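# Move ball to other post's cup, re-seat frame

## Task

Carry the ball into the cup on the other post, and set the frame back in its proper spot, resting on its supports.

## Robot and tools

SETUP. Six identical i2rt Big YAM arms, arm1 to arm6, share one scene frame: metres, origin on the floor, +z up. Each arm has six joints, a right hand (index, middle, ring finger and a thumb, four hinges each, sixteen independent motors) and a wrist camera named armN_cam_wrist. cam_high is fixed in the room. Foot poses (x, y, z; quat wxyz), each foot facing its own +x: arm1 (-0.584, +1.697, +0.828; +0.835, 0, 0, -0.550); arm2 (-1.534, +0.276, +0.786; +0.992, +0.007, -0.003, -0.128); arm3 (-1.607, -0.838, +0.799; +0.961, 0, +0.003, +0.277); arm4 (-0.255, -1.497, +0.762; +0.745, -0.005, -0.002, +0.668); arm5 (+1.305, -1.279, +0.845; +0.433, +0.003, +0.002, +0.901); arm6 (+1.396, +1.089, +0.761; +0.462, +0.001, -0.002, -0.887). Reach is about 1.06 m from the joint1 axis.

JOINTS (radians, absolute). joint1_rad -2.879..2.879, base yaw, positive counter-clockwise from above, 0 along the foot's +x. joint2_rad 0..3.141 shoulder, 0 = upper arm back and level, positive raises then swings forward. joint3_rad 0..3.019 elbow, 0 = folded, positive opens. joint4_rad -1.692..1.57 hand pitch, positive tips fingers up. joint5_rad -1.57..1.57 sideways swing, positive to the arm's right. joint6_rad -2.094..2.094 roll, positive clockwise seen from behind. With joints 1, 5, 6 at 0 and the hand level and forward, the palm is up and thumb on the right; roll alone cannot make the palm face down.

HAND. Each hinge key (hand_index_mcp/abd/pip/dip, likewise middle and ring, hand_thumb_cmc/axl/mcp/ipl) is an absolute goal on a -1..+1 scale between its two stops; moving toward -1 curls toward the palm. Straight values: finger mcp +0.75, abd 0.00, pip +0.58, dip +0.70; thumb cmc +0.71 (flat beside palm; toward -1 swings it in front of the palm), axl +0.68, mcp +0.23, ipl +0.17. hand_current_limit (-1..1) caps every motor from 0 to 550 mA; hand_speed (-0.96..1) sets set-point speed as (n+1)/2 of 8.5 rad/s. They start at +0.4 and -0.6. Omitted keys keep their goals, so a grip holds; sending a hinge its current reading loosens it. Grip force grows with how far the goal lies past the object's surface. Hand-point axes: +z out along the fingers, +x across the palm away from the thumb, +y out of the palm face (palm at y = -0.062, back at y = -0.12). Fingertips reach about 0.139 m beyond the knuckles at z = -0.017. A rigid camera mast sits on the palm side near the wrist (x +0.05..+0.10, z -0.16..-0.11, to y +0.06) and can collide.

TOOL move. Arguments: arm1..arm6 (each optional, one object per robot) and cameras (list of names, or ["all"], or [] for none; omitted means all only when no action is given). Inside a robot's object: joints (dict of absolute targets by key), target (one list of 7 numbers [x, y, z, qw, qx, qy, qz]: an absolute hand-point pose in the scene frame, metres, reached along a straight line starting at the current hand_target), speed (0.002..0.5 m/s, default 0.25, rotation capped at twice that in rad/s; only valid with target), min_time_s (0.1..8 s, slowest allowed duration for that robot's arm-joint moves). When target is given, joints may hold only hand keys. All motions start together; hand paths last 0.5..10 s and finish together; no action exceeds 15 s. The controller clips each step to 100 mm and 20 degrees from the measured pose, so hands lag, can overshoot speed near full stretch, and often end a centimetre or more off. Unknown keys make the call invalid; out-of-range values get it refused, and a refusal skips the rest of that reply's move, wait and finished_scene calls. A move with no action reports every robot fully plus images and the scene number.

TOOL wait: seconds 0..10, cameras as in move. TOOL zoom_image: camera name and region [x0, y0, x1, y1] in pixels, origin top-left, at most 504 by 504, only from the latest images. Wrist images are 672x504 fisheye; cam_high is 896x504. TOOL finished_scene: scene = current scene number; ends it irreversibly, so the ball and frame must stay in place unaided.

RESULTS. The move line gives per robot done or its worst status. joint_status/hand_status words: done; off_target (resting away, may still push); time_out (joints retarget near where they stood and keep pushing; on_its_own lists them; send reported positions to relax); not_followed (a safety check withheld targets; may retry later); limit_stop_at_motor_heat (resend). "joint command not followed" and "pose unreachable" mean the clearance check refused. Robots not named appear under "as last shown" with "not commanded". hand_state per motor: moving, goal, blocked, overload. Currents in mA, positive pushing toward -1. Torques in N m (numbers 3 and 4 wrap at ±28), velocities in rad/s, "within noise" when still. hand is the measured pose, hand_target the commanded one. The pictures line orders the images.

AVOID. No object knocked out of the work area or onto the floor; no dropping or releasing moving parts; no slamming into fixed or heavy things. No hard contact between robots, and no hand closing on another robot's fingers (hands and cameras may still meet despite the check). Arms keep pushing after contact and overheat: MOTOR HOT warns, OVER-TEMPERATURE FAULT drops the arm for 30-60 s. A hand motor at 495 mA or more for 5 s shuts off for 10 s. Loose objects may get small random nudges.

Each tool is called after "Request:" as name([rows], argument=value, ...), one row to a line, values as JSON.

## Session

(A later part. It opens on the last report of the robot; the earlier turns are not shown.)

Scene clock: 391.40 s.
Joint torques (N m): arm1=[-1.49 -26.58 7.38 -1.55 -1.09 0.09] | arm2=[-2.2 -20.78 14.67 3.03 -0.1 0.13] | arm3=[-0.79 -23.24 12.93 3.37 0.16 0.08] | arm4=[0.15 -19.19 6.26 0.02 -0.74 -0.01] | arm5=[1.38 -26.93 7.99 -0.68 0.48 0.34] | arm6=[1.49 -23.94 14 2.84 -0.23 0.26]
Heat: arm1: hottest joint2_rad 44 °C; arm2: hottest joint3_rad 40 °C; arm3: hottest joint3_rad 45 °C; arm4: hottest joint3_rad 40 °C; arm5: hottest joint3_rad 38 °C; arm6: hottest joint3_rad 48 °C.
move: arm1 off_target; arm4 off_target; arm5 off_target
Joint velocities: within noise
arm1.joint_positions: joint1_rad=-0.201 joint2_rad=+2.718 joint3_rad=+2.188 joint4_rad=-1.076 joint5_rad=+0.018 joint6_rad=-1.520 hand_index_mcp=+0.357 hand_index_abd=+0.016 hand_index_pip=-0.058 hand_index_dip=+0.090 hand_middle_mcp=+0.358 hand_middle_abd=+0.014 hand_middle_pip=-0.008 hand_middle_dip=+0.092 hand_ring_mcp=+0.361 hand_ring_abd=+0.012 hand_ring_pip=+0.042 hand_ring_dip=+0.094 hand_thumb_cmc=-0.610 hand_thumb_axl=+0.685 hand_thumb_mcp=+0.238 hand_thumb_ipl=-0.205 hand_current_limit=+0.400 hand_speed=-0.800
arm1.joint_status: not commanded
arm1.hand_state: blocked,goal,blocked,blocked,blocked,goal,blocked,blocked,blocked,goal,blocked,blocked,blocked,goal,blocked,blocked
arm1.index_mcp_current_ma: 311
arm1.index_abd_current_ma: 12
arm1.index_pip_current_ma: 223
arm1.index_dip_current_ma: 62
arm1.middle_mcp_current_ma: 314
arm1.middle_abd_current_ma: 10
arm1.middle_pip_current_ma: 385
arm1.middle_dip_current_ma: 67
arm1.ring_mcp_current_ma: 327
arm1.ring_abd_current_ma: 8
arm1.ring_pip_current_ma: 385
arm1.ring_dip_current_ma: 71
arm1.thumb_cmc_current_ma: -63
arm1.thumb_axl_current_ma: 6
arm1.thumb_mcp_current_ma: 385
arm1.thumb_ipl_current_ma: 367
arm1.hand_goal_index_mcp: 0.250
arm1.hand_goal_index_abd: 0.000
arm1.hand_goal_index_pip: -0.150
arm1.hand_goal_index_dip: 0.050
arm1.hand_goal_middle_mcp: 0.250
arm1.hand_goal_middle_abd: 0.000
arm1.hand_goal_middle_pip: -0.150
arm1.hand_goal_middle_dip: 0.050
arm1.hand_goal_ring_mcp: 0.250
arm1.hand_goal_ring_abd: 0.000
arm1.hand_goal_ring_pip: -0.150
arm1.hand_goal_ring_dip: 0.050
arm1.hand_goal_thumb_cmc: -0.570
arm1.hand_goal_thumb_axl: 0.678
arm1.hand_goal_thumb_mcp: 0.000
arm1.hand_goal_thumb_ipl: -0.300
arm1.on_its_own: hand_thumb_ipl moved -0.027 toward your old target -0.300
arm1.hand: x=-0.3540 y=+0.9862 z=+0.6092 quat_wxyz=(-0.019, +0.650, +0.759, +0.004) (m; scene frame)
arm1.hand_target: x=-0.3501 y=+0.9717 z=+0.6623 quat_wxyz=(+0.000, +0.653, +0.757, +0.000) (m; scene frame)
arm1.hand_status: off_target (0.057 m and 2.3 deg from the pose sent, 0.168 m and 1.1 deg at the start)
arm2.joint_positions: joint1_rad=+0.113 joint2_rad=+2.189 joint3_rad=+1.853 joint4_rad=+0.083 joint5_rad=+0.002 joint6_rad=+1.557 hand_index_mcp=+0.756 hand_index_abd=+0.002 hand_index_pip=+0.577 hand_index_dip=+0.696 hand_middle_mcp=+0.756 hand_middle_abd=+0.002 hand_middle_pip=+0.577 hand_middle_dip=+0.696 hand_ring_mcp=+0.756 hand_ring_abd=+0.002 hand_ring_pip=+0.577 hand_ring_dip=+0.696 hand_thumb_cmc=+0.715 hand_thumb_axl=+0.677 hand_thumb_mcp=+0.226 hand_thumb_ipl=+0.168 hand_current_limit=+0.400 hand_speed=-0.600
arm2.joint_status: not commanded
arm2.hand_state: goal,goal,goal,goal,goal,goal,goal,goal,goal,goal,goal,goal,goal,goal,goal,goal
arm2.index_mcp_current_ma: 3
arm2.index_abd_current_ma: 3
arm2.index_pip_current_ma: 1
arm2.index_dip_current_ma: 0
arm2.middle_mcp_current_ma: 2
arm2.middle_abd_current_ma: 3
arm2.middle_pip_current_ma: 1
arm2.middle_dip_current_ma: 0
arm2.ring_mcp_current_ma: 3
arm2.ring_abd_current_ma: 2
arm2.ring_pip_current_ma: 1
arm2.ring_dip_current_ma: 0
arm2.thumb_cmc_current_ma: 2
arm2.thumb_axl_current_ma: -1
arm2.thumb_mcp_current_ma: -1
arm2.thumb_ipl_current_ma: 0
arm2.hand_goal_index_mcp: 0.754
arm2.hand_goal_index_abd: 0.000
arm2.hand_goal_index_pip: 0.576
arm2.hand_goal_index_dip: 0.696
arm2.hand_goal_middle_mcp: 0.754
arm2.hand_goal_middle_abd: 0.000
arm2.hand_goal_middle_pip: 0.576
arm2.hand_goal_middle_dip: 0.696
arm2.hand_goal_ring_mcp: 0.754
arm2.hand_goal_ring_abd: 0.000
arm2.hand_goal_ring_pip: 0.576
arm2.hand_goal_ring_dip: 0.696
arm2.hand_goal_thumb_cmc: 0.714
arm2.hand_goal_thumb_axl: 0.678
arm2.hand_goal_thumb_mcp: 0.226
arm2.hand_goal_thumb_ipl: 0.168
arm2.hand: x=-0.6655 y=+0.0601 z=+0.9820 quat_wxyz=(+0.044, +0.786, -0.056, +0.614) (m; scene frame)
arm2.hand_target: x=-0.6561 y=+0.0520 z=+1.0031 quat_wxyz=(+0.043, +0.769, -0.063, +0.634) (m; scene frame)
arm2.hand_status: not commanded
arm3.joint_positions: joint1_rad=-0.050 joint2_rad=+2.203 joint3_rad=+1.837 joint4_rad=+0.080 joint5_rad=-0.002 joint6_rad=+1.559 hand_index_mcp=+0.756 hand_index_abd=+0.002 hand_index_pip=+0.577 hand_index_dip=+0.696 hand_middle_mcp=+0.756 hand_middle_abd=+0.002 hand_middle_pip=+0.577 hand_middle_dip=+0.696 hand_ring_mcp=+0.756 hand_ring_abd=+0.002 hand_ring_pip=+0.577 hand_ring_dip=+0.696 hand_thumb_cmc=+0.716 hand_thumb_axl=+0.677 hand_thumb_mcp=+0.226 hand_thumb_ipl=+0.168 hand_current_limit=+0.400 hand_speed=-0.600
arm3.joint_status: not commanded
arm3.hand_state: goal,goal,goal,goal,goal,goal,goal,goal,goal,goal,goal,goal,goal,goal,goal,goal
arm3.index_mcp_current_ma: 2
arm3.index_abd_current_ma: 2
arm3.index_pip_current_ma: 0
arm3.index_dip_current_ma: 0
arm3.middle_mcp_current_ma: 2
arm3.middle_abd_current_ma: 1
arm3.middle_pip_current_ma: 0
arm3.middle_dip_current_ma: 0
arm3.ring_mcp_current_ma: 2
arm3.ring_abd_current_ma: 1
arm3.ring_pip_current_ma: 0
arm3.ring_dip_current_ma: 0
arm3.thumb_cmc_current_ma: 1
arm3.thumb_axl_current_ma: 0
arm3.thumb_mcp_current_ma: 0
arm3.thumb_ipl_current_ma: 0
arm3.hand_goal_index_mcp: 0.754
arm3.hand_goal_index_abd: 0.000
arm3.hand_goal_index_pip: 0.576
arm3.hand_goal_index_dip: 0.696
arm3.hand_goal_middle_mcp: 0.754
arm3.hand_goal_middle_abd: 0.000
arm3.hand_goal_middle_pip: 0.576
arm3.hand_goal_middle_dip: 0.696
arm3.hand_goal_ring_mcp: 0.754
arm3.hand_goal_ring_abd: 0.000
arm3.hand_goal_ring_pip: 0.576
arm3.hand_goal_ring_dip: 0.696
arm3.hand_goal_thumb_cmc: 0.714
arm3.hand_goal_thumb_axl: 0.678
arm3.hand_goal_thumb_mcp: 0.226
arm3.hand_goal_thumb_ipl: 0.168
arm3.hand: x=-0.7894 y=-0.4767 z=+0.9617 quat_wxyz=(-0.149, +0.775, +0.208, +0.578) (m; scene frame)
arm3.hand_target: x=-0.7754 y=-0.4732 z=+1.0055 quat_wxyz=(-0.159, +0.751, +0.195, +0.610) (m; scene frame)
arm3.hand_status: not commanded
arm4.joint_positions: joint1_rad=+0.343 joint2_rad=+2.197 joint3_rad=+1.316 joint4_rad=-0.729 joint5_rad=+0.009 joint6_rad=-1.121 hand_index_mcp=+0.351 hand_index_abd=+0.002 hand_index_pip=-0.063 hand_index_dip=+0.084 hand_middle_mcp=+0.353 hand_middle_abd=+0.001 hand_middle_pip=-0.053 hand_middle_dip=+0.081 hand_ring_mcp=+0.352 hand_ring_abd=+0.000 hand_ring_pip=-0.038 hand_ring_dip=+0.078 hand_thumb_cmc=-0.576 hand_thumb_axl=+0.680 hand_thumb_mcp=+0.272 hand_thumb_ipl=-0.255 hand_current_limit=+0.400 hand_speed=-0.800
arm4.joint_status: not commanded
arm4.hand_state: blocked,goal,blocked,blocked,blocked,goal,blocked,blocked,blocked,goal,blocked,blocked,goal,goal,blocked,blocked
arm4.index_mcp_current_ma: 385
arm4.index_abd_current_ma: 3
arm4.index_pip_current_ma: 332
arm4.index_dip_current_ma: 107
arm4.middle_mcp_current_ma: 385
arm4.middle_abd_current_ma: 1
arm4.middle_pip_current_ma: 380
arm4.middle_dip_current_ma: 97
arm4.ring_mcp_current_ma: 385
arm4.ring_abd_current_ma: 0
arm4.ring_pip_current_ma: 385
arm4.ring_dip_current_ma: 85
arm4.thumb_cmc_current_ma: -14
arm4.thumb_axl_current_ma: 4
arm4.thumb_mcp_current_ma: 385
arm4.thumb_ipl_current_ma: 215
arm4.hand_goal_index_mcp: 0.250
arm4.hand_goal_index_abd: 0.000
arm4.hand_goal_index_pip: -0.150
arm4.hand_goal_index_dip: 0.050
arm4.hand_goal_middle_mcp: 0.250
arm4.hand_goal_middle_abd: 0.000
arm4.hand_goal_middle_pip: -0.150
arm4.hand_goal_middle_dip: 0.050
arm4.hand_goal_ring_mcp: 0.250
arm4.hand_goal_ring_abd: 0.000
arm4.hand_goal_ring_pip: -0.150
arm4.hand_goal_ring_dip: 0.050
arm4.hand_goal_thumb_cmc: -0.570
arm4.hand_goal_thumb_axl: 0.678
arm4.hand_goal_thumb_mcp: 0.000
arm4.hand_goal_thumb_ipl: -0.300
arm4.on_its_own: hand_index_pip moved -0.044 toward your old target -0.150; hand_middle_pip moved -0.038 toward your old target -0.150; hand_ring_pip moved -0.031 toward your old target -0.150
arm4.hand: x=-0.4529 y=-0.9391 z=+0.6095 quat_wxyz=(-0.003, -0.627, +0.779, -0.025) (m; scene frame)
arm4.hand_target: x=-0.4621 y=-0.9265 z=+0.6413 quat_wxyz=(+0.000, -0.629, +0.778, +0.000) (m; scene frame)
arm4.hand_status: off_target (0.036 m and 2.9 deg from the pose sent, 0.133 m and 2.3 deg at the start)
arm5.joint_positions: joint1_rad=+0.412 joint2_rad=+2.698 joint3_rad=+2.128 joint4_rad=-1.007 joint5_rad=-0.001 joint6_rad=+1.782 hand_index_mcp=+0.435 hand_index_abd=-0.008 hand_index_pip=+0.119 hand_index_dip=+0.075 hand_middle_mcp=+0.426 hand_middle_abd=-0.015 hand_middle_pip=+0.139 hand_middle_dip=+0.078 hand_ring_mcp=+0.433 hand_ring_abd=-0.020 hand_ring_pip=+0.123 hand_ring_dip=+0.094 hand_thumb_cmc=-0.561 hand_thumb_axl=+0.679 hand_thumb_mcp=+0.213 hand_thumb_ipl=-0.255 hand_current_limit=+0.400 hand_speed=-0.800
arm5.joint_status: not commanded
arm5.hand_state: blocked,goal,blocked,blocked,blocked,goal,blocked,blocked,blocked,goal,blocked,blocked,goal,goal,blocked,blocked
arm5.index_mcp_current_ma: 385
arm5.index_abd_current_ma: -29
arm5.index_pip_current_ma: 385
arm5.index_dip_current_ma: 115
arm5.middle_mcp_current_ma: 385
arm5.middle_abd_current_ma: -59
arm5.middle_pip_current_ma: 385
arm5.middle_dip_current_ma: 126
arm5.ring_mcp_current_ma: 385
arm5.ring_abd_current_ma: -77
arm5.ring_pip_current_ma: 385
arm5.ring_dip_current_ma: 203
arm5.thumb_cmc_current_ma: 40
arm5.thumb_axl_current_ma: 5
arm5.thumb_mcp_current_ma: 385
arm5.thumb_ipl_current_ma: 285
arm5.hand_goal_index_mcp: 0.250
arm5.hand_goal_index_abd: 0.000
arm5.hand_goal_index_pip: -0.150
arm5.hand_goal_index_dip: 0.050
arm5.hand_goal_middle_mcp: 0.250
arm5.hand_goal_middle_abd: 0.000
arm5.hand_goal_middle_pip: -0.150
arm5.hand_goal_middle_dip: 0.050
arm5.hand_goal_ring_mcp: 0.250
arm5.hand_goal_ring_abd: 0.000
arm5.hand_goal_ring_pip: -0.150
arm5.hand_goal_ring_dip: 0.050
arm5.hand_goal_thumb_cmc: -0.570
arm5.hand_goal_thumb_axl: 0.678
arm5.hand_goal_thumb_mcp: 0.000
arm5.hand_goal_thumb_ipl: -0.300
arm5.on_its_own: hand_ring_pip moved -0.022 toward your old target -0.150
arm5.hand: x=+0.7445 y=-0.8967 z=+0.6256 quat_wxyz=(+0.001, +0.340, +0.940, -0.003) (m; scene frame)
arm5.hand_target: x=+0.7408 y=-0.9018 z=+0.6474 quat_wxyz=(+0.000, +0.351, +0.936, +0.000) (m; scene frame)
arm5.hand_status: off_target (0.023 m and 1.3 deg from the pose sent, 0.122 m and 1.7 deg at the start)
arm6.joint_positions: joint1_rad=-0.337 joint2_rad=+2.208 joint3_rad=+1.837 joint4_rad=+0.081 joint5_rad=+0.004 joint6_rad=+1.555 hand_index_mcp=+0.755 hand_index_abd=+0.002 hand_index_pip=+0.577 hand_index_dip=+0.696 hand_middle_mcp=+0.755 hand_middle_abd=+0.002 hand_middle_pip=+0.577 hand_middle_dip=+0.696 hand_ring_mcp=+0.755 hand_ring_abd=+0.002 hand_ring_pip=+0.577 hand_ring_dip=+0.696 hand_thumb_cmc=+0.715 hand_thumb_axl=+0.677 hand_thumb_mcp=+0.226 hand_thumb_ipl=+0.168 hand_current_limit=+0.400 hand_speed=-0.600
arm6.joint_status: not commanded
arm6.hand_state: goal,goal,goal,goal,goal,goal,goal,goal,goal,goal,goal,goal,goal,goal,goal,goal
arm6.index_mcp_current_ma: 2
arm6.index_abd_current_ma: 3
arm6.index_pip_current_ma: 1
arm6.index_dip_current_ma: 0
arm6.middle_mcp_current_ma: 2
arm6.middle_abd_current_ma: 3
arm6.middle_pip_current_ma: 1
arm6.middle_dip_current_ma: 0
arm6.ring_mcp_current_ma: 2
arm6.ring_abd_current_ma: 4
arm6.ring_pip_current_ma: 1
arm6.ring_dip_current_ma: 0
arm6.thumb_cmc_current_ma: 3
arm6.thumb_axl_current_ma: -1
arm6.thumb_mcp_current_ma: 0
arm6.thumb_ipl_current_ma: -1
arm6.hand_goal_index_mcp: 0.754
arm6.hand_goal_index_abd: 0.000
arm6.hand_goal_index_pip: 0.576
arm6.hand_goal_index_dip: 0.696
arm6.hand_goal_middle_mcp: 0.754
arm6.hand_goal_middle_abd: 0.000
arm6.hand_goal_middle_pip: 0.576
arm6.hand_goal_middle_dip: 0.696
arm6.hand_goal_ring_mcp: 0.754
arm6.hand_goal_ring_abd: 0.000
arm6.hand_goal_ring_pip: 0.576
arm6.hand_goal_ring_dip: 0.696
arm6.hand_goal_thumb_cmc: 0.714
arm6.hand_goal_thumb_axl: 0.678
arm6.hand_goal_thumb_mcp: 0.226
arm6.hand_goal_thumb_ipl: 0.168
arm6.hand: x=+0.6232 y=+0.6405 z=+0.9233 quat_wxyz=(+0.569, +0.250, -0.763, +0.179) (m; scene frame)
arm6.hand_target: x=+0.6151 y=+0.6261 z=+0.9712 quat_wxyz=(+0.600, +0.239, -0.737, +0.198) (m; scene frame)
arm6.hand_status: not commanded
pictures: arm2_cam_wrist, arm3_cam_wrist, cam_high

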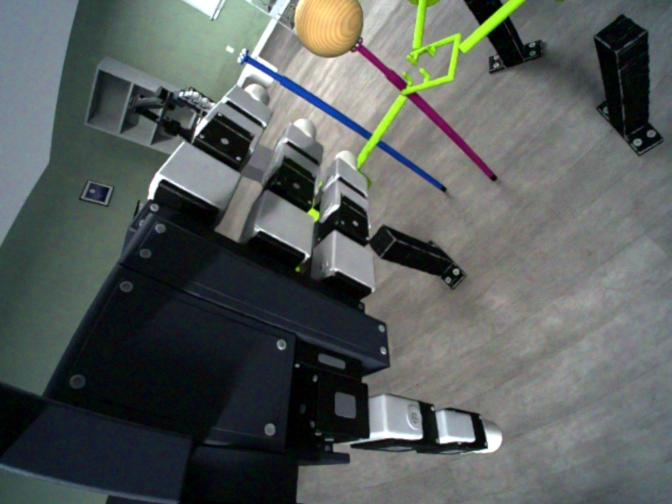

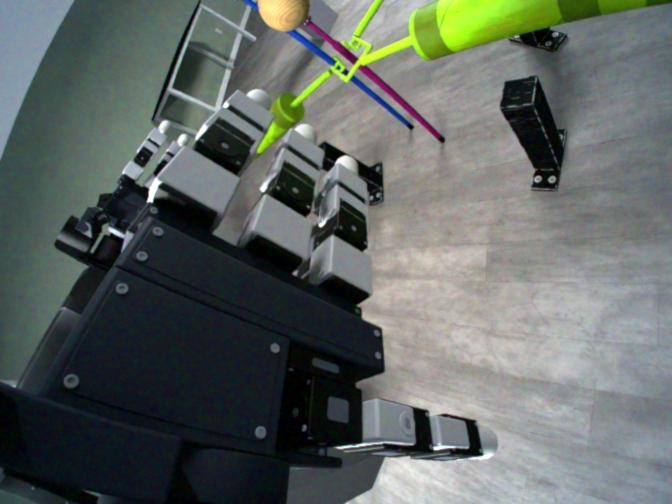

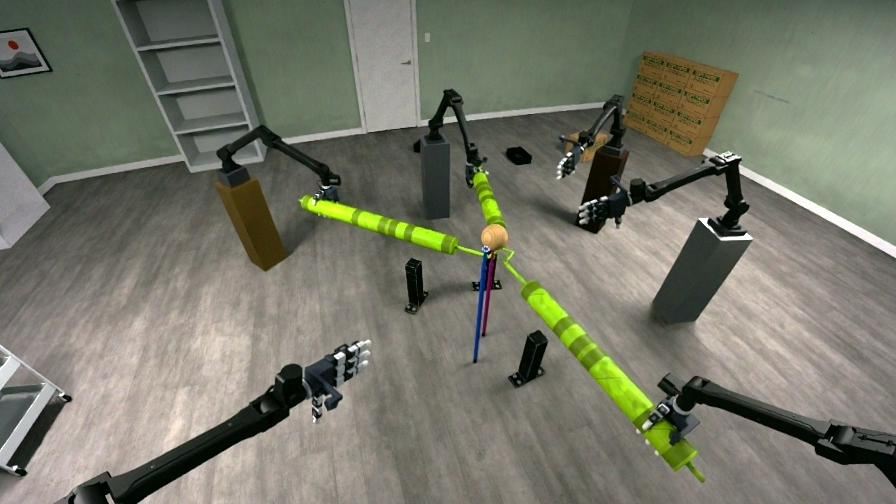

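Request:
move(arm1={"target": [-0.3496, 0.968, 0.734, 0, 0.6534, 0.7570, 0], "speed": 0.1}, arm4={"target": [-0.4611, -0.927, 0.70, 0, -0.6286, 0.7777, 0], "speed": 0.1}, arm5={"target": [0.7353, -0.9033, 0.713, 0, 0.3510, 0.9363, 0], "speed": 0.1}, cameras=["arm2_cam_wrist", "arm3_cam_wrist", "cam_high"])

Request:
zoom_image(camera="arm2_cam_wrist", region=[340, 0, 500, 160])

Request:
zoom_image(camera="arm3_cam_wrist", region=[280, 0, 440, 140])

Request:
zoom_image(camera="cam_high", region=[460, 210, 540, 290])

Scene clock: 437.97 s.
Joint torques (N m): arm1=[-1.44 -26.7 8.57 -1.46 -0.89 0.1] | arm2=[-2.14 -20.84 14.67 3.04 -0.1 0.13] | arm3=[-0.85 -23.24 12.94 3.34 0.16 0.08] | arm4=[-0.56 -18.43 7.57 0.13 -0.75 -0.12] | arm5=[1.38 -27.22 8.88 -0.53 0.53 0.33] | arm6=[1.49 -23.94 14 2.84 -0.23 0.26]
Heat: arm1: hottest joint2_rad 46 °C; arm2: hottest joint3_rad 40 °C; arm3: hottest joint3_rad 45 °C; arm4: hottest joint3_rad 40 °C; arm5: hottest joint3_rad 38 °C; arm6: hottest joint3_rad 49 °C.
move: arm1 off_target; arm4 off_target; arm5 off_target
Joint velocities: within noise
arm1.joint_positions: joint1_rad=-0.201 joint2_rad=+2.628 joint3_rad=+2.188 joint4_rad=-1.183 joint5_rad=+0.014 joint6_rad=-1.522 hand_index_mcp=+0.357 hand_index_abd=+0.014 hand_index_pip=-0.069 hand_index_dip=+0.089 hand_middle_mcp=+0.358 hand_middle_abd=+0.014 hand_middle_pip=-0.012 hand_middle_dip=+0.092 hand_ring_mcp=+0.363 hand_ring_abd=+0.014 hand_ring_pip=+0.042 hand_ring_dip=+0.100 hand_thumb_cmc=-0.619 hand_thumb_axl=+0.686 hand_thumb_mcp=+0.245 hand_thumb_ipl=-0.206 hand_current_limit=+0.400 hand_speed=-0.800
arm1.joint_status: not commanded
arm1.hand_state: blocked,goal,blocked,blocked,blocked,goal,blocked,blocked,blocked,goal,blocked,blocked,blocked,goal,blocked,blocked
arm1.index_mcp_current_ma: 311
arm1.index_abd_current_ma: 10
arm1.index_pip_current_ma: 184
arm1.index_dip_current_ma: 60
arm1.middle_mcp_current_ma: 314
arm1.middle_abd_current_ma: 10
arm1.middle_pip_current_ma: 385
arm1.middle_dip_current_ma: 67
arm1.ring_mcp_current_ma: 335
arm1.ring_abd_current_ma: 10
arm1.ring_pip_current_ma: 385
arm1.ring_dip_current_ma: 89
arm1.thumb_cmc_current_ma: -87
arm1.thumb_axl_current_ma: 7
arm1.thumb_mcp_current_ma: 385
arm1.thumb_ipl_current_ma: 366
arm1.hand_goal_index_mcp: 0.250
arm1.hand_goal_index_abd: 0.000
arm1.hand_goal_index_pip: -0.150
arm1.hand_goal_index_dip: 0.050
arm1.hand_goal_middle_mcp: 0.250
arm1.hand_goal_middle_abd: 0.000
arm1.hand_goal_middle_pip: -0.150
arm1.hand_goal_middle_dip: 0.050
arm1.hand_goal_ring_mcp: 0.250
arm1.hand_goal_ring_abd: 0.000
arm1.hand_goal_ring_pip: -0.150
arm1.hand_goal_ring_dip: 0.050
arm1.hand_goal_thumb_cmc: -0.570
arm1.hand_goal_thumb_axl: 0.678
arm1.hand_goal_thumb_mcp: 0.000
arm1.hand_goal_thumb_ipl: -0.300
arm1.hand: x=-0.3529 y=+0.9850 z=+0.6726 quat_wxyz=(-0.025, +0.649, +0.760, +0.011) (m; scene frame)
arm1.hand_target: x=-0.3494 y=+0.9686 z=+0.7321 quat_wxyz=(+0.000, +0.653, +0.757, +0.000) (m; scene frame)
arm1.hand_status: off_target (0.064 m and 3.2 deg from the pose sent, 0.126 m and 2.3 deg at the start)
arm2, arm3, arm6: as last shown
arm4.joint_positions: joint1_rad=+0.343 joint2_rad=+2.085 joint3_rad=+1.314 joint4_rad=-0.844 joint5_rad=+0.009 joint6_rad=-1.115 hand_index_mcp=+0.349 hand_index_abd=+0.001 hand_index_pip=-0.063 hand_index_dip=+0.084 hand_middle_mcp=+0.353 hand_middle_abd=+0.000 hand_middle_pip=-0.053 hand_middle_dip=+0.081 hand_ring_mcp=+0.353 hand_ring_abd=+0.000 hand_ring_pip=-0.038 hand_ring_dip=+0.079 hand_thumb_cmc=-0.582 hand_thumb_axl=+0.680 hand_thumb_mcp=+0.272 hand_thumb_ipl=-0.255 hand_current_limit=+0.400 hand_speed=-0.800
arm4.joint_status: not commanded
arm4.hand_state: blocked,goal,blocked,blocked,blocked,goal,blocked,blocked,blocked,goal,blocked,blocked,goal,goal,blocked,blocked
arm4.index_mcp_current_ma: 385
arm4.index_abd_current_ma: 1
arm4.index_pip_current_ma: 332
arm4.index_dip_current_ma: 107
arm4.middle_mcp_current_ma: 385
arm4.middle_abd_current_ma: 0
arm4.middle_pip_current_ma: 380
arm4.middle_dip_current_ma: 97
arm4.ring_mcp_current_ma: 385
arm4.ring_abd_current_ma: 0
arm4.ring_pip_current_ma: 385
arm4.ring_dip_current_ma: 89
arm4.thumb_cmc_current_ma: -31
arm4.thumb_axl_current_ma: 5
arm4.thumb_mcp_current_ma: 385
arm4.thumb_ipl_current_ma: 215
arm4.hand_goal_index_mcp: 0.250
arm4.hand_goal_index_abd: 0.000
arm4.hand_goal_index_pip: -0.150
arm4.hand_goal_index_dip: 0.050
arm4.hand_goal_middle_mcp: 0.250
arm4.hand_goal_middle_abd: 0.000
arm4.hand_goal_middle_pip: -0.150
arm4.hand_goal_middle_dip: 0.050
arm4.hand_goal_ring_mcp: 0.250
arm4.hand_goal_ring_abd: 0.000
arm4.hand_goal_ring_pip: -0.150
arm4.hand_goal_ring_dip: 0.050
arm4.hand_goal_thumb_cmc: -0.570
arm4.hand_goal_thumb_axl: 0.678
arm4.hand_goal_thumb_mcp: 0.000
arm4.hand_goal_thumb_ipl: -0.300
arm4.hand: x=-0.4527 y=-0.9402 z=+0.6671 quat_wxyz=(-0.004, -0.624, +0.781, -0.027) (m; scene frame)
arm4.hand_target: x=-0.4609 y=-0.9275 z=+0.6994 quat_wxyz=(+0.000, -0.629, +0.778, +0.000) (m; scene frame)
arm4.hand_status: off_target (0.036 m and 3.2 deg from the pose sent, 0.092 m and 2.9 deg at the start)
arm5.joint_positions: joint1_rad=+0.417 joint2_rad=+2.610 joint3_rad=+2.120 joint4_rad=-1.104 joint5_rad=-0.003 joint6_rad=+1.789 hand_index_mcp=+0.435 hand_index_abd=-0.007 hand_index_pip=+0.119 hand_index_dip=+0.075 hand_middle_mcp=+0.426 hand_middle_abd=-0.015 hand_middle_pip=+0.127 hand_middle_dip=+0.077 hand_ring_mcp=+0.433 hand_ring_abd=-0.020 hand_ring_pip=+0.102 hand_ring_dip=+0.091 hand_thumb_cmc=-0.551 hand_thumb_axl=+0.682 hand_thumb_mcp=+0.214 hand_thumb_ipl=-0.255 hand_current_limit=+0.400 hand_speed=-0.800
arm5.joint_status: not commanded
arm5.hand_state: blocked,goal,blocked,blocked,blocked,goal,blocked,blocked,blocked,goal,blocked,blocked,goal,goal,blocked,blocked
arm5.index_mcp_current_ma: 385
arm5.index_abd_current_ma: -26
arm5.index_pip_current_ma: 385
arm5.index_dip_current_ma: 115
arm5.middle_mcp_current_ma: 385
arm5.middle_abd_current_ma: -56
arm5.middle_pip_current_ma: 385
arm5.middle_dip_current_ma: 123
arm5.ring_mcp_current_ma: 385
arm5.ring_abd_current_ma: -77
arm5.ring_pip_current_ma: 385
arm5.ring_dip_current_ma: 189
arm5.thumb_cmc_current_ma: 89
arm5.thumb_axl_current_ma: 21
arm5.thumb_mcp_current_ma: 385
arm5.thumb_ipl_current_ma: 285
arm5.hand_goal_index_mcp: 0.250
arm5.hand_goal_index_abd: 0.000
arm5.hand_goal_index_pip: -0.150
arm5.hand_goal_index_dip: 0.050
arm5.hand_goal_middle_mcp: 0.250
arm5.hand_goal_middle_abd: 0.000
arm5.hand_goal_middle_pip: -0.150
arm5.hand_goal_middle_dip: 0.050
arm5.hand_goal_ring_mcp: 0.250
arm5.hand_goal_ring_abd: 0.000
arm5.hand_goal_ring_pip: -0.150
arm5.hand_goal_ring_dip: 0.050
arm5.hand_goal_thumb_cmc: -0.570
arm5.hand_goal_thumb_axl: 0.678
arm5.hand_goal_thumb_mcp: 0.000
arm5.hand_goal_thumb_ipl: -0.300
arm5.on_its_own: hand_ring_pip moved -0.021 toward your old target -0.150
arm5.hand: x=+0.7421 y=-0.8995 z=+0.6855 quat_wxyz=(+0.009, +0.341, +0.940, -0.005) (m; scene frame)
arm5.hand_target: x=+0.7353 y=-0.9030 z=+0.7124 quat_wxyz=(+0.000, +0.351, +0.936, +0.000) (m; scene frame)
arm5.hand_status: off_target (0.029 m and 1.6 deg from the pose sent, 0.088 m and 1.3 deg at the start)
pictures: arm2_cam_wrist, arm3_cam_wrist, cam_high

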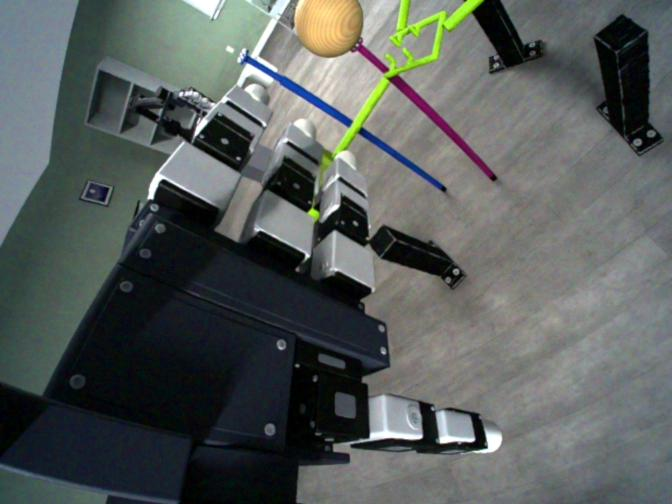

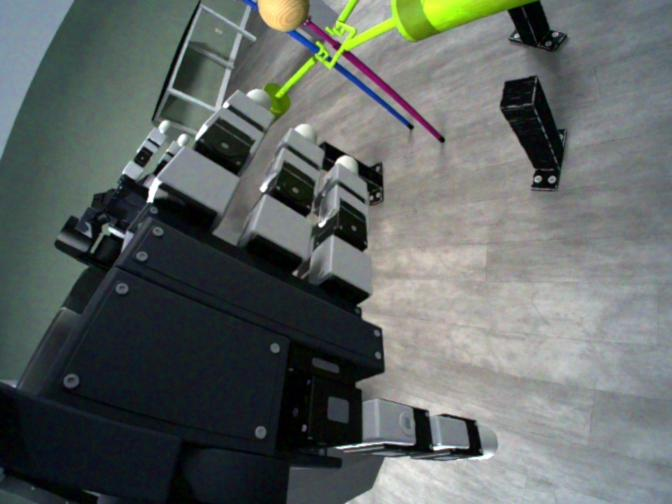

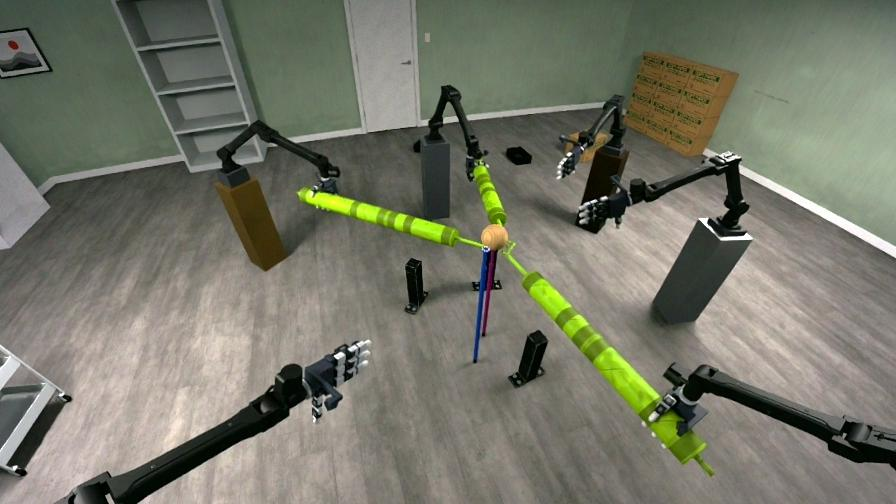

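Scaled by 3.150 from the camera's 672x504 image, which has a finer 960x720 frame.

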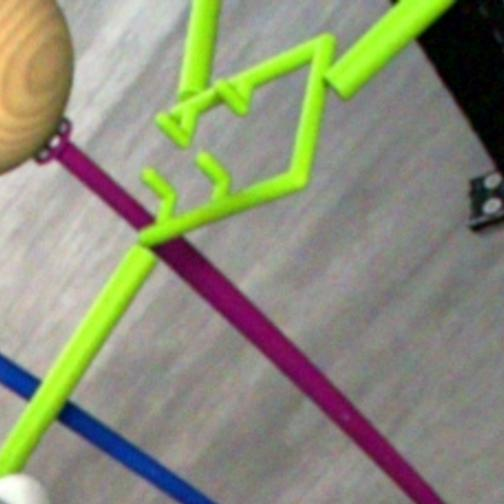

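Scaled by 3.150 from the camera's 672x504 image, which has a finer 960x720 frame.

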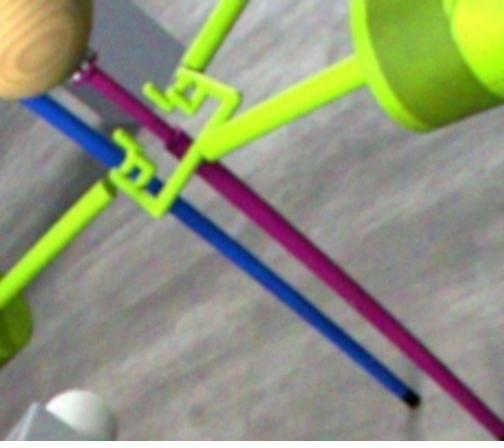

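Scaled by 6.300 from the camera's 896x504 image, which has a finer 1280x720 frame.

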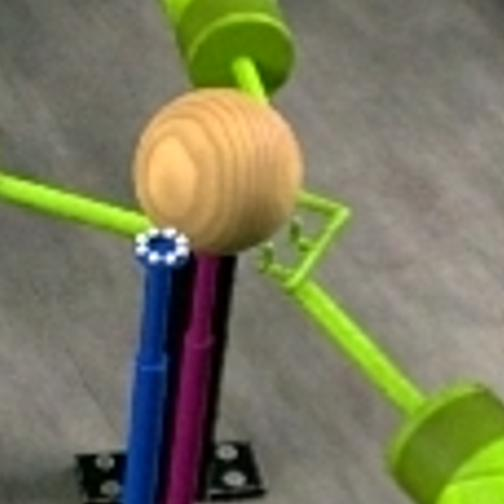

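Request:
move(arm1={"target": [-0.3206, 0.998, 0.734, 0, 0.6534, 0.7570, 0], "speed": 0.06}, arm4={"target": [-0.4321, -0.897, 0.70, 0, -0.6286, 0.7777, 0], "speed": 0.06}, arm5={"target": [0.7643, -0.8733, 0.713, 0, 0.3510, 0.9363, 0], "speed": 0.06}, cameras=["arm2_cam_wrist", "arm3_cam_wrist"])

Request:
zoom_image(camera="arm2_cam_wrist", region=[340, 0, 500, 160])

Request:
zoom_image(camera="arm3_cam_wrist", region=[280, 0, 440, 140])

Scene clock: 446.17 s.
Joint torques (N m): arm1=[-1.08 -25.82 7.09 -0.94 -1 0.11] | arm2=[-2.26 -20.78 14.64 3.04 -0.1 0.13] | arm3=[-0.79 -23.24 12.94 3.37 0.16 0.08] | arm4=[-0.79 -16.56 11.41 -0.43 -0.85 -0.16] | arm5=[0.44 -26.81 8.4 0.28 0.44 0.23] | arm6=[1.49 -23.94 14 2.84 -0.23 0.26]
Heat: arm1: hottest joint2_rad 47 °C; arm2: hottest joint3_rad 40 °C; arm3: hottest joint3_rad 45 °C; arm4: hottest joint3_rad 40 °C; arm5: hottest joint3_rad 38 °C; arm6: hottest joint3_rad 49 °C.
move: arm1 off_target; arm4 off_target; arm5 off_target
Joint velocities: within noise
arm1.joint_positions: joint1_rad=-0.157 joint2_rad=+2.552 joint3_rad=+2.063 joint4_rad=-1.125 joint5_rad=+0.016 joint6_rad=-1.477 hand_index_mcp=+0.357 hand_index_abd=+0.014 hand_index_pip=-0.069 hand_index_dip=+0.089 hand_middle_mcp=+0.358 hand_middle_abd=+0.014 hand_middle_pip=-0.017 hand_middle_dip=+0.092 hand_ring_mcp=+0.363 hand_ring_abd=+0.014 hand_ring_pip=+0.030 hand_ring_dip=+0.095 hand_thumb_cmc=-0.607 hand_thumb_axl=+0.686 hand_thumb_mcp=+0.245 hand_thumb_ipl=-0.212 hand_current_limit=+0.400 hand_speed=-0.800
arm1.joint_status: not commanded
arm1.hand_state: blocked,goal,blocked,blocked,blocked,goal,blocked,blocked,blocked,goal,blocked,blocked,blocked,goal,blocked,blocked
arm1.index_mcp_current_ma: 311
arm1.index_abd_current_ma: 10
arm1.index_pip_current_ma: 184
arm1.index_dip_current_ma: 60
arm1.middle_mcp_current_ma: 314
arm1.middle_abd_current_ma: 10
arm1.middle_pip_current_ma: 385
arm1.middle_dip_current_ma: 67
arm1.ring_mcp_current_ma: 336
arm1.ring_abd_current_ma: 10
arm1.ring_pip_current_ma: 385
arm1.ring_dip_current_ma: 75
arm1.thumb_cmc_current_ma: -58
arm1.thumb_axl_current_ma: 7
arm1.thumb_mcp_current_ma: 385
arm1.thumb_ipl_current_ma: 328
arm1.hand_goal_index_mcp: 0.250
arm1.hand_goal_index_abd: 0.000
arm1.hand_goal_index_pip: -0.150
arm1.hand_goal_index_dip: 0.050
arm1.hand_goal_middle_mcp: 0.250
arm1.hand_goal_middle_abd: 0.000
arm1.hand_goal_middle_pip: -0.150
arm1.hand_goal_middle_dip: 0.050
arm1.hand_goal_ring_mcp: 0.250
arm1.hand_goal_ring_abd: 0.000
arm1.hand_goal_ring_pip: -0.150
arm1.hand_goal_ring_dip: 0.050
arm1.hand_goal_thumb_cmc: -0.570
arm1.hand_goal_thumb_axl: 0.678
arm1.hand_goal_thumb_mcp: 0.000
arm1.hand_goal_thumb_ipl: -0.300
arm1.hand: x=-0.3267 y=+1.0077 z=+0.6833 quat_wxyz=(-0.022, +0.650, +0.759, +0.006) (m; scene frame)
arm1.hand_target: x=-0.3205 y=+0.9982 z=+0.7322 quat_wxyz=(+0.000, +0.653, +0.757, +0.000) (m; scene frame)
arm1.hand_status: off_target (0.052 m and 2.6 deg from the pose sent, 0.071 m and 3.2 deg at the start)
arm2, arm3, arm6: as last shown
arm4.joint_positions: joint1_rad=+0.288 joint2_rad=+2.097 joint3_rad=+1.357 joint4_rad=-0.868 joint5_rad=+0.012 joint6_rad=-1.172 hand_index_mcp=+0.349 hand_index_abd=+0.001 hand_index_pip=-0.063 hand_index_dip=+0.084 hand_middle_mcp=+0.353 hand_middle_abd=+0.001 hand_middle_pip=-0.056 hand_middle_dip=+0.081 hand_ring_mcp=+0.353 hand_ring_abd=+0.000 hand_ring_pip=-0.045 hand_ring_dip=+0.079 hand_thumb_cmc=-0.576 hand_thumb_axl=+0.681 hand_thumb_mcp=+0.272 hand_thumb_ipl=-0.255 hand_current_limit=+0.400 hand_speed=-0.800
arm4.joint_status: not commanded
arm4.hand_state: blocked,goal,blocked,blocked,blocked,goal,blocked,blocked,blocked,goal,blocked,blocked,goal,goal,blocked,blocked
arm4.index_mcp_current_ma: 385
arm4.index_abd_current_ma: 2
arm4.index_pip_current_ma: 331
arm4.index_dip_current_ma: 107
arm4.middle_mcp_current_ma: 385
arm4.middle_abd_current_ma: 1
arm4.middle_pip_current_ma: 365
arm4.middle_dip_current_ma: 97
arm4.ring_mcp_current_ma: 385
arm4.ring_abd_current_ma: 1
arm4.ring_pip_current_ma: 385
arm4.ring_dip_current_ma: 88
arm4.thumb_cmc_current_ma: -13
arm4.thumb_axl_current_ma: 7
arm4.thumb_mcp_current_ma: 385
arm4.thumb_ipl_current_ma: 215
arm4.hand_goal_index_mcp: 0.250
arm4.hand_goal_index_abd: 0.000
arm4.hand_goal_index_pip: -0.150
arm4.hand_goal_index_dip: 0.050
arm4.hand_goal_middle_mcp: 0.250
arm4.hand_goal_middle_abd: 0.000
arm4.hand_goal_middle_pip: -0.150
arm4.hand_goal_middle_dip: 0.050
arm4.hand_goal_ring_mcp: 0.250
arm4.hand_goal_ring_abd: 0.000
arm4.hand_goal_ring_pip: -0.150
arm4.hand_goal_ring_dip: 0.050
arm4.hand_goal_thumb_cmc: -0.570
arm4.hand_goal_thumb_axl: 0.678
arm4.hand_goal_thumb_mcp: 0.000
arm4.hand_goal_thumb_ipl: -0.300
arm4.hand: x=-0.4264 y=-0.9212 z=+0.6731 quat_wxyz=(-0.002, -0.625, +0.780, -0.025) (m; scene frame)
arm4.hand_target: x=-0.4317 y=-0.8981 z=+0.7005 quat_wxyz=(+0.001, -0.629, +0.778, +0.000) (m; scene frame)
arm4.hand_status: off_target (0.037 m and 2.9 deg from the pose sent, 0.058 m and 3.2 deg at the start)
arm5.joint_positions: joint1_rad=+0.372 joint2_rad=+2.575 joint3_rad=+2.055 joint4_rad=-1.088 joint5_rad=+0.000 joint6_rad=+1.743 hand_index_mcp=+0.435 hand_index_abd=-0.010 hand_index_pip=+0.116 hand_index_dip=+0.075 hand_middle_mcp=+0.426 hand_middle_abd=-0.015 hand_middle_pip=+0.113 hand_middle_dip=+0.077 hand_ring_mcp=+0.433 hand_ring_abd=-0.020 hand_ring_pip=+0.081 hand_ring_dip=+0.088 hand_thumb_cmc=-0.544 hand_thumb_axl=+0.684 hand_thumb_mcp=+0.217 hand_thumb_ipl=-0.255 hand_current_limit=+0.400 hand_speed=-0.800
arm5.joint_status: not commanded
arm5.hand_state: blocked,goal,blocked,blocked,blocked,goal,blocked,blocked,blocked,goal,blocked,blocked,blocked,goal,blocked,blocked
arm5.index_mcp_current_ma: 385
arm5.index_abd_current_ma: -37
arm5.index_pip_current_ma: 385
arm5.index_dip_current_ma: 115
arm5.middle_mcp_current_ma: 385
arm5.middle_abd_current_ma: -56
arm5.middle_pip_current_ma: 385
arm5.middle_dip_current_ma: 123
arm5.ring_mcp_current_ma: 385
arm5.ring_abd_current_ma: -77
arm5.ring_pip_current_ma: 385
arm5.ring_dip_current_ma: 177
arm5.thumb_cmc_current_ma: 119
arm5.thumb_axl_current_ma: 30
arm5.thumb_mcp_current_ma: 385
arm5.thumb_ipl_current_ma: 285
arm5.hand_goal_index_mcp: 0.250
arm5.hand_goal_index_abd: 0.000
arm5.hand_goal_index_pip: -0.150
arm5.hand_goal_index_dip: 0.050
arm5.hand_goal_middle_mcp: 0.250
arm5.hand_goal_middle_abd: 0.000
arm5.hand_goal_middle_pip: -0.150
arm5.hand_goal_middle_dip: 0.050
arm5.hand_goal_ring_mcp: 0.250
arm5.hand_goal_ring_abd: 0.000
arm5.hand_goal_ring_pip: -0.150
arm5.hand_goal_ring_dip: 0.050
arm5.hand_goal_thumb_cmc: -0.570
arm5.hand_goal_thumb_axl: 0.678
arm5.hand_goal_thumb_mcp: 0.000
arm5.hand_goal_thumb_ipl: -0.300
arm5.on_its_own: hand_ring_pip moved -0.021 toward your old target -0.150
arm5.hand: x=+0.7698 y=-0.8779 z=+0.6883 quat_wxyz=(+0.016, +0.341, +0.940, -0.005) (m; scene frame)
arm5.hand_target: x=+0.7644 y=-0.8732 z=+0.7127 quat_wxyz=(+0.000, +0.351, +0.936, +0.000) (m; scene frame)
arm5.hand_status: off_target (0.026 m and 2.2 deg from the pose sent, 0.044 m and 1.6 deg at the start)
pictures: arm2_cam_wrist, arm3_cam_wrist

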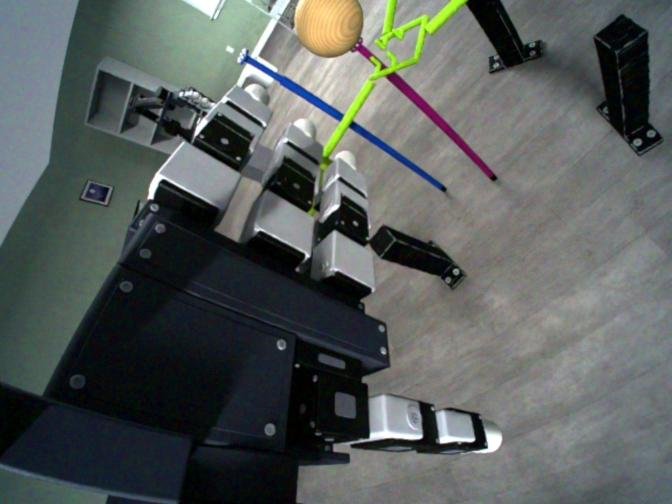

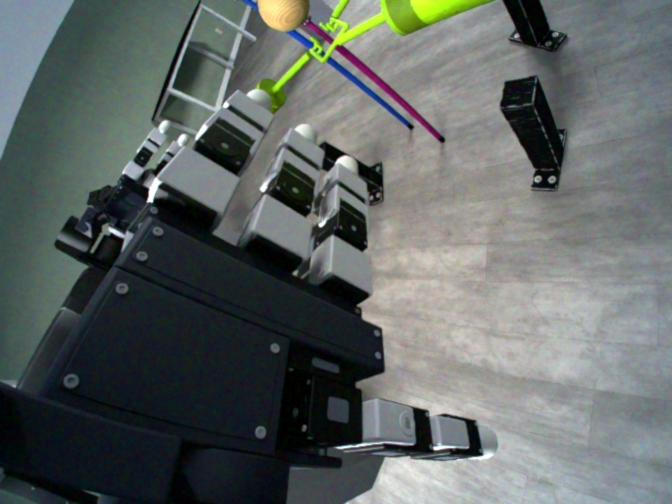

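Scaled by 3.150 from the camera's 672x504 image, which has a finer 960x720 frame.

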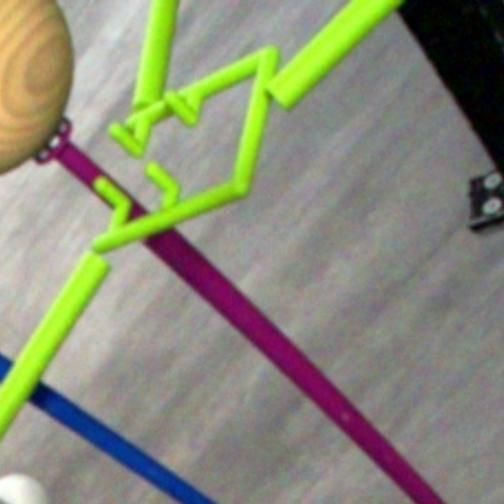

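Scaled by 3.150 from the camera's 672x504 image, which has a finer 960x720 frame.

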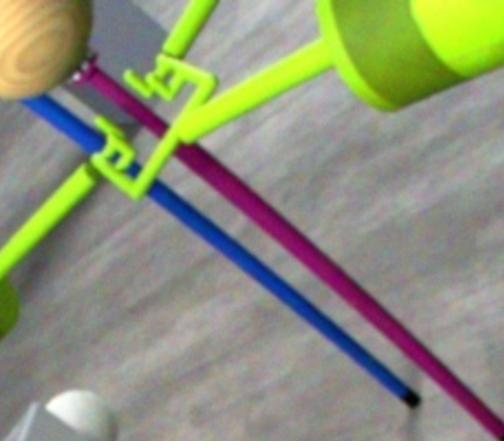

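Request:
zoom_image(camera="arm2_cam_wrist", region=[350, 30, 420, 100])

Request:
zoom_image(camera="arm3_cam_wrist", region=[295, 5, 365, 75])

Scaled by 7.200 from the camera's 672x504 image, which has a finer 960x720 frame.

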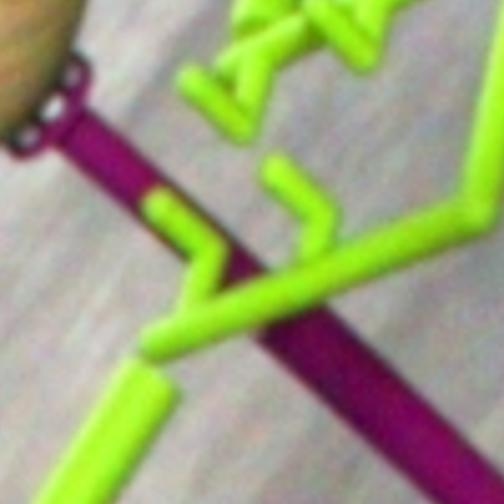

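Scaled by 7.200 from the camera's 672x504 image, which has a finer 960x720 frame.

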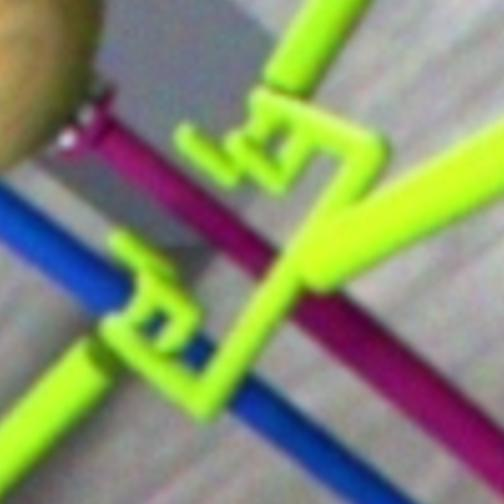

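Request:
move(arm1={"target": [-0.2846, 1.022, 0.734, 0, 0.6534, 0.7570, 0], "speed": 0.06}, arm4={"target": [-0.3961, -0.873, 0.70, 0, -0.6286, 0.7777, 0], "speed": 0.06}, arm5={"target": [0.8003, -0.8493, 0.717, 0, 0.3510, 0.9363, 0], "speed": 0.06}, cameras=["arm2_cam_wrist", "arm3_cam_wrist", "cam_high"])

Request:
zoom_image(camera="arm2_cam_wrist", region=[320, 0, 410, 90])

Request:
zoom_image(camera="arm3_cam_wrist", region=[275, 0, 355, 80])

Request:
zoom_image(camera="cam_high", region=[460, 210, 540, 290])

Scene clock: 494.53 s.
Joint torques (N m): arm1=[-1.14 -25.41 6.94 -0.94 -0.91 0.11] | arm2=[-2.26 -20.78 14.65 3.06 -0.1 0.13] | arm3=[-0.73 -23.24 12.94 3.38 0.16 0.08] | arm4=[-0.91 -17.14 11.71 -0.35 -0.95 -0.16] | arm5=[0.38 -26.52 8.1 0.21 0.43 0.19] | arm6=[1.49 -23.94 14 2.84 -0.22 0.26]
Heat: arm1: hottest joint2_rad 42 °C; arm2: hottest joint3_rad 41 °C; arm3: hottest joint3_rad 46 °C; arm4: hottest joint3_rad 42 °C; arm5: hottest joint2_rad 39 °C; arm6: hottest joint3_rad 50 °C.
move: arm1 off_target; arm4 off_target; arm5 off_target
Joint velocities: within noise
arm1.joint_positions: joint1_rad=-0.099 joint2_rad=+2.514 joint3_rad=+1.988 joint4_rad=-1.087 joint5_rad=+0.014 joint6_rad=-1.417 hand_index_mcp=+0.357 hand_index_abd=+0.014 hand_index_pip=-0.069 hand_index_dip=+0.089 hand_middle_mcp=+0.358 hand_middle_abd=+0.014 hand_middle_pip=-0.018 hand_middle_dip=+0.092 hand_ring_mcp=+0.363 hand_ring_abd=+0.014 hand_ring_pip=+0.028 hand_ring_dip=+0.095 hand_thumb_cmc=-0.606 hand_thumb_axl=+0.686 hand_thumb_mcp=+0.245 hand_thumb_ipl=-0.212 hand_current_limit=+0.400 hand_speed=-0.800
arm1.joint_status: not commanded
arm1.hand_state: blocked,goal,blocked,blocked,blocked,goal,blocked,blocked,blocked,goal,blocked,blocked,blocked,goal,blocked,blocked
arm1.index_mcp_current_ma: 311
arm1.index_abd_current_ma: 10
arm1.index_pip_current_ma: 184
arm1.index_dip_current_ma: 60
arm1.middle_mcp_current_ma: 314
arm1.middle_abd_current_ma: 10
arm1.middle_pip_current_ma: 385
arm1.middle_dip_current_ma: 67
arm1.ring_mcp_current_ma: 336
arm1.ring_abd_current_ma: 10
arm1.ring_pip_current_ma: 385
arm1.ring_dip_current_ma: 75
arm1.thumb_cmc_current_ma: -55
arm1.thumb_axl_current_ma: 7
arm1.thumb_mcp_current_ma: 385
arm1.thumb_ipl_current_ma: 328
arm1.hand_goal_index_mcp: 0.250
arm1.hand_goal_index_abd: 0.000
arm1.hand_goal_index_pip: -0.150
arm1.hand_goal_index_dip: 0.050
arm1.hand_goal_middle_mcp: 0.250
arm1.hand_goal_middle_abd: 0.000
arm1.hand_goal_middle_pip: -0.150
arm1.hand_goal_middle_dip: 0.050
arm1.hand_goal_ring_mcp: 0.250
arm1.hand_goal_ring_abd: 0.000
arm1.hand_goal_ring_pip: -0.150
arm1.hand_goal_ring_dip: 0.050
arm1.hand_goal_thumb_cmc: -0.570
arm1.hand_goal_thumb_axl: 0.678
arm1.hand_goal_thumb_mcp: 0.000
arm1.hand_goal_thumb_ipl: -0.300
arm1.hand: x=-0.2906 y=+1.0311 z=+0.6844 quat_wxyz=(-0.021, +0.651, +0.759, +0.005) (m; scene frame)
arm1.hand_target: x=-0.2846 y=+1.0220 z=+0.7323 quat_wxyz=(+0.000, +0.653, +0.757, +0.000) (m; scene frame)
arm1.hand_status: off_target (0.051 m and 2.6 deg from the pose sent, 0.067 m and 2.6 deg at the start)
arm2, arm3, arm6: as last shown
arm4.joint_positions: joint1_rad=+0.221 joint2_rad=+2.133 joint3_rad=+1.426 joint4_rad=-0.901 joint5_rad=+0.014 joint6_rad=-1.240 hand_index_mcp=+0.349 hand_index_abd=+0.001 hand_index_pip=-0.064 hand_index_dip=+0.084 hand_middle_mcp=+0.353 hand_middle_abd=+0.001 hand_middle_pip=-0.056 hand_middle_dip=+0.081 hand_ring_mcp=+0.353 hand_ring_abd=+0.001 hand_ring_pip=-0.045 hand_ring_dip=+0.079 hand_thumb_cmc=-0.577 hand_thumb_axl=+0.681 hand_thumb_mcp=+0.272 hand_thumb_ipl=-0.255 hand_current_limit=+0.400 hand_speed=-0.800
arm4.joint_status: not commanded
arm4.hand_state: blocked,goal,blocked,blocked,blocked,goal,blocked,blocked,blocked,goal,blocked,blocked,goal,goal,blocked,blocked
arm4.index_mcp_current_ma: 385
arm4.index_abd_current_ma: 2
arm4.index_pip_current_ma: 327
arm4.index_dip_current_ma: 107
arm4.middle_mcp_current_ma: 385
arm4.middle_abd_current_ma: 1
arm4.middle_pip_current_ma: 365
arm4.middle_dip_current_ma: 97
arm4.ring_mcp_current_ma: 385
arm4.ring_abd_current_ma: 1
arm4.ring_pip_current_ma: 385
arm4.ring_dip_current_ma: 88
arm4.thumb_cmc_current_ma: -18
arm4.thumb_axl_current_ma: 7
arm4.thumb_mcp_current_ma: 385
arm4.thumb_ipl_current_ma: 215
arm4.hand_goal_index_mcp: 0.250
arm4.hand_goal_index_abd: 0.000
arm4.hand_goal_index_pip: -0.150
arm4.hand_goal_index_dip: 0.050
arm4.hand_goal_middle_mcp: 0.250
arm4.hand_goal_middle_abd: 0.000
arm4.hand_goal_middle_pip: -0.150
arm4.hand_goal_middle_dip: 0.050
arm4.hand_goal_ring_mcp: 0.250
arm4.hand_goal_ring_abd: 0.000
arm4.hand_goal_ring_pip: -0.150
arm4.hand_goal_ring_dip: 0.050
arm4.hand_goal_thumb_cmc: -0.570
arm4.hand_goal_thumb_axl: 0.678
arm4.hand_goal_thumb_mcp: 0.000
arm4.hand_goal_thumb_ipl: -0.300
arm4.hand: x=-0.3919 y=-0.8974 z=+0.6736 quat_wxyz=(-0.002, -0.625, +0.780, -0.025) (m; scene frame)
arm4.hand_target: x=-0.3958 y=-0.8743 z=+0.7004 quat_wxyz=(+0.001, -0.629, +0.778, +0.000) (m; scene frame)
arm4.hand_status: off_target (0.036 m and 2.9 deg from the pose sent, 0.063 m and 2.9 deg at the start)
arm5.joint_positions: joint1_rad=+0.318 joint2_rad=+2.522 joint3_rad=+1.953 joint4_rad=-1.040 joint5_rad=+0.001 joint6_rad=+1.691 hand_index_mcp=+0.435 hand_index_abd=-0.010 hand_index_pip=+0.107 hand_index_dip=+0.076 hand_middle_mcp=+0.426 hand_middle_abd=-0.015 hand_middle_pip=+0.108 hand_middle_dip=+0.077 hand_ring_mcp=+0.434 hand_ring_abd=-0.020 hand_ring_pip=+0.076 hand_ring_dip=+0.088 hand_thumb_cmc=-0.546 hand_thumb_axl=+0.684 hand_thumb_mcp=+0.220 hand_thumb_ipl=-0.256 hand_current_limit=+0.400 hand_speed=-0.800
arm5.joint_status: not commanded
arm5.hand_state: blocked,goal,blocked,blocked,blocked,goal,blocked,blocked,blocked,goal,blocked,blocked,blocked,goal,blocked,blocked
arm5.index_mcp_current_ma: 385
arm5.index_abd_current_ma: -38
arm5.index_pip_current_ma: 385
arm5.index_dip_current_ma: 119
arm5.middle_mcp_current_ma: 385
arm5.middle_abd_current_ma: -56
arm5.middle_pip_current_ma: 385
arm5.middle_dip_current_ma: 123
arm5.ring_mcp_current_ma: 385
arm5.ring_abd_current_ma: -77
arm5.ring_pip_current_ma: 385
arm5.ring_dip_current_ma: 177
arm5.thumb_cmc_current_ma: 112
arm5.thumb_axl_current_ma: 30
arm5.thumb_mcp_current_ma: 385
arm5.thumb_ipl_current_ma: 278
arm5.hand_goal_index_mcp: 0.250
arm5.hand_goal_index_abd: 0.000
arm5.hand_goal_index_pip: -0.150
arm5.hand_goal_index_dip: 0.050
arm5.hand_goal_middle_mcp: 0.250
arm5.hand_goal_middle_abd: 0.000
arm5.hand_goal_middle_pip: -0.150
arm5.hand_goal_middle_dip: 0.050
arm5.hand_goal_ring_mcp: 0.250
arm5.hand_goal_ring_abd: 0.000
arm5.hand_goal_ring_pip: -0.150
arm5.hand_goal_ring_dip: 0.050
arm5.hand_goal_thumb_cmc: -0.570
arm5.hand_goal_thumb_axl: 0.678
arm5.hand_goal_thumb_mcp: 0.000
arm5.hand_goal_thumb_ipl: -0.300
arm5.hand: x=+0.8052 y=-0.8556 z=+0.6904 quat_wxyz=(+0.016, +0.342, +0.940, -0.006) (m; scene frame)
arm5.hand_target: x=+0.8005 y=-0.8495 z=+0.7163 quat_wxyz=(+0.000, +0.351, +0.936, +0.000) (m; scene frame)
arm5.hand_status: off_target (0.028 m and 2.3 deg from the pose sent, 0.051 m and 2.2 deg at the start)
pictures: arm2_cam_wrist, arm3_cam_wrist, cam_high

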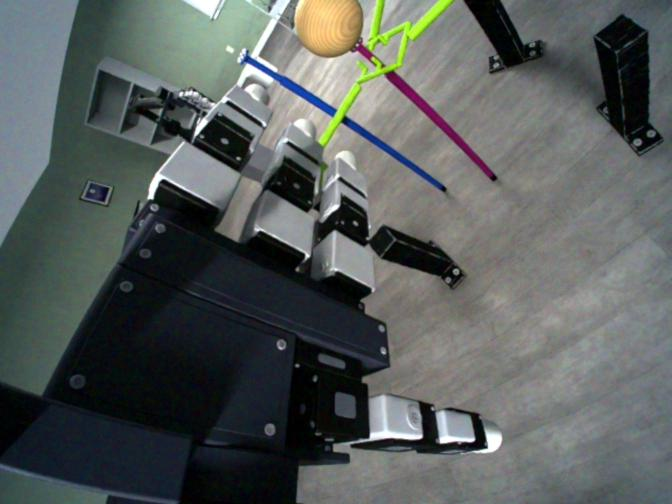

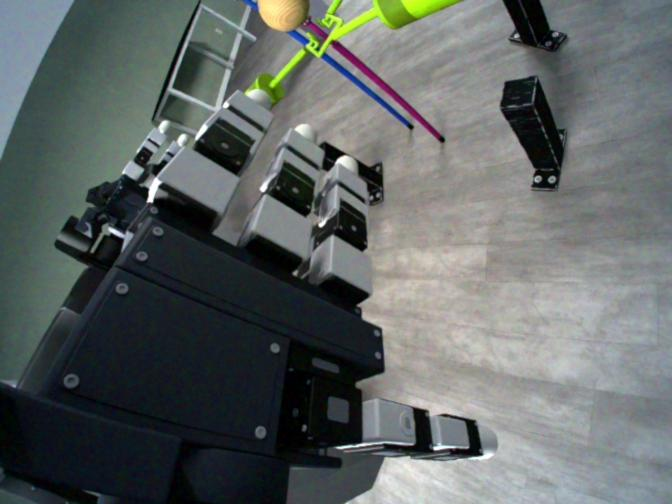

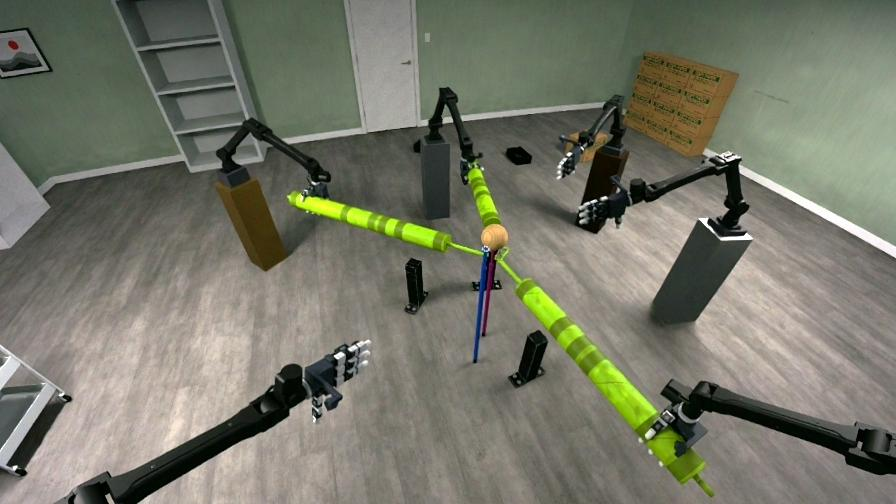

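Scaled by 5.600 from the camera's 672x504 image, which has a finer 960x720 frame.

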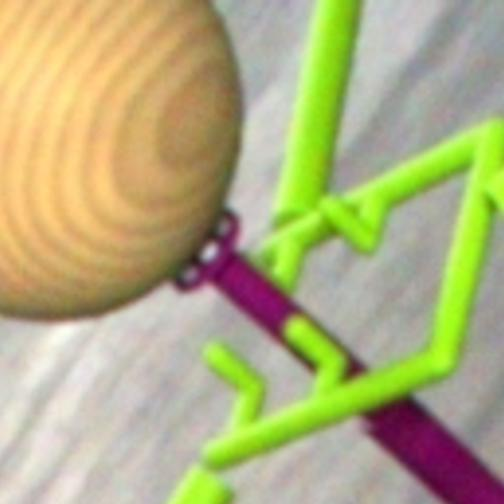

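Scaled by 6.300 from the camera's 672x504 image, which has a finer 960x720 frame.

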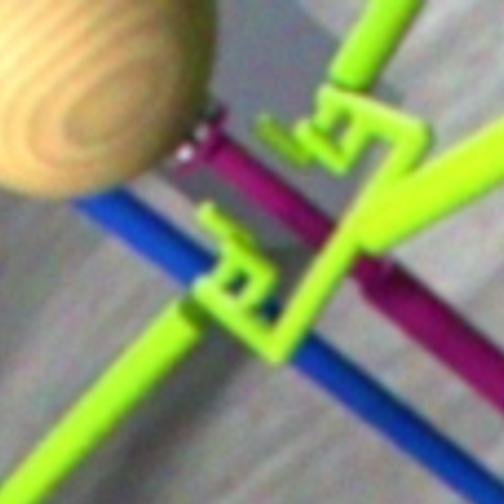

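Scaled by 6.300 from the camera's 896x504 image, which has a finer 1280x720 frame.

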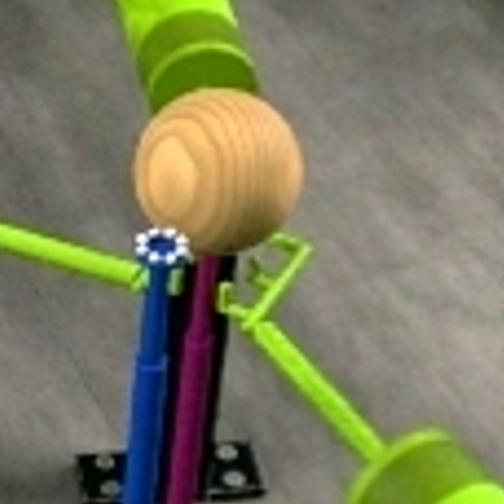

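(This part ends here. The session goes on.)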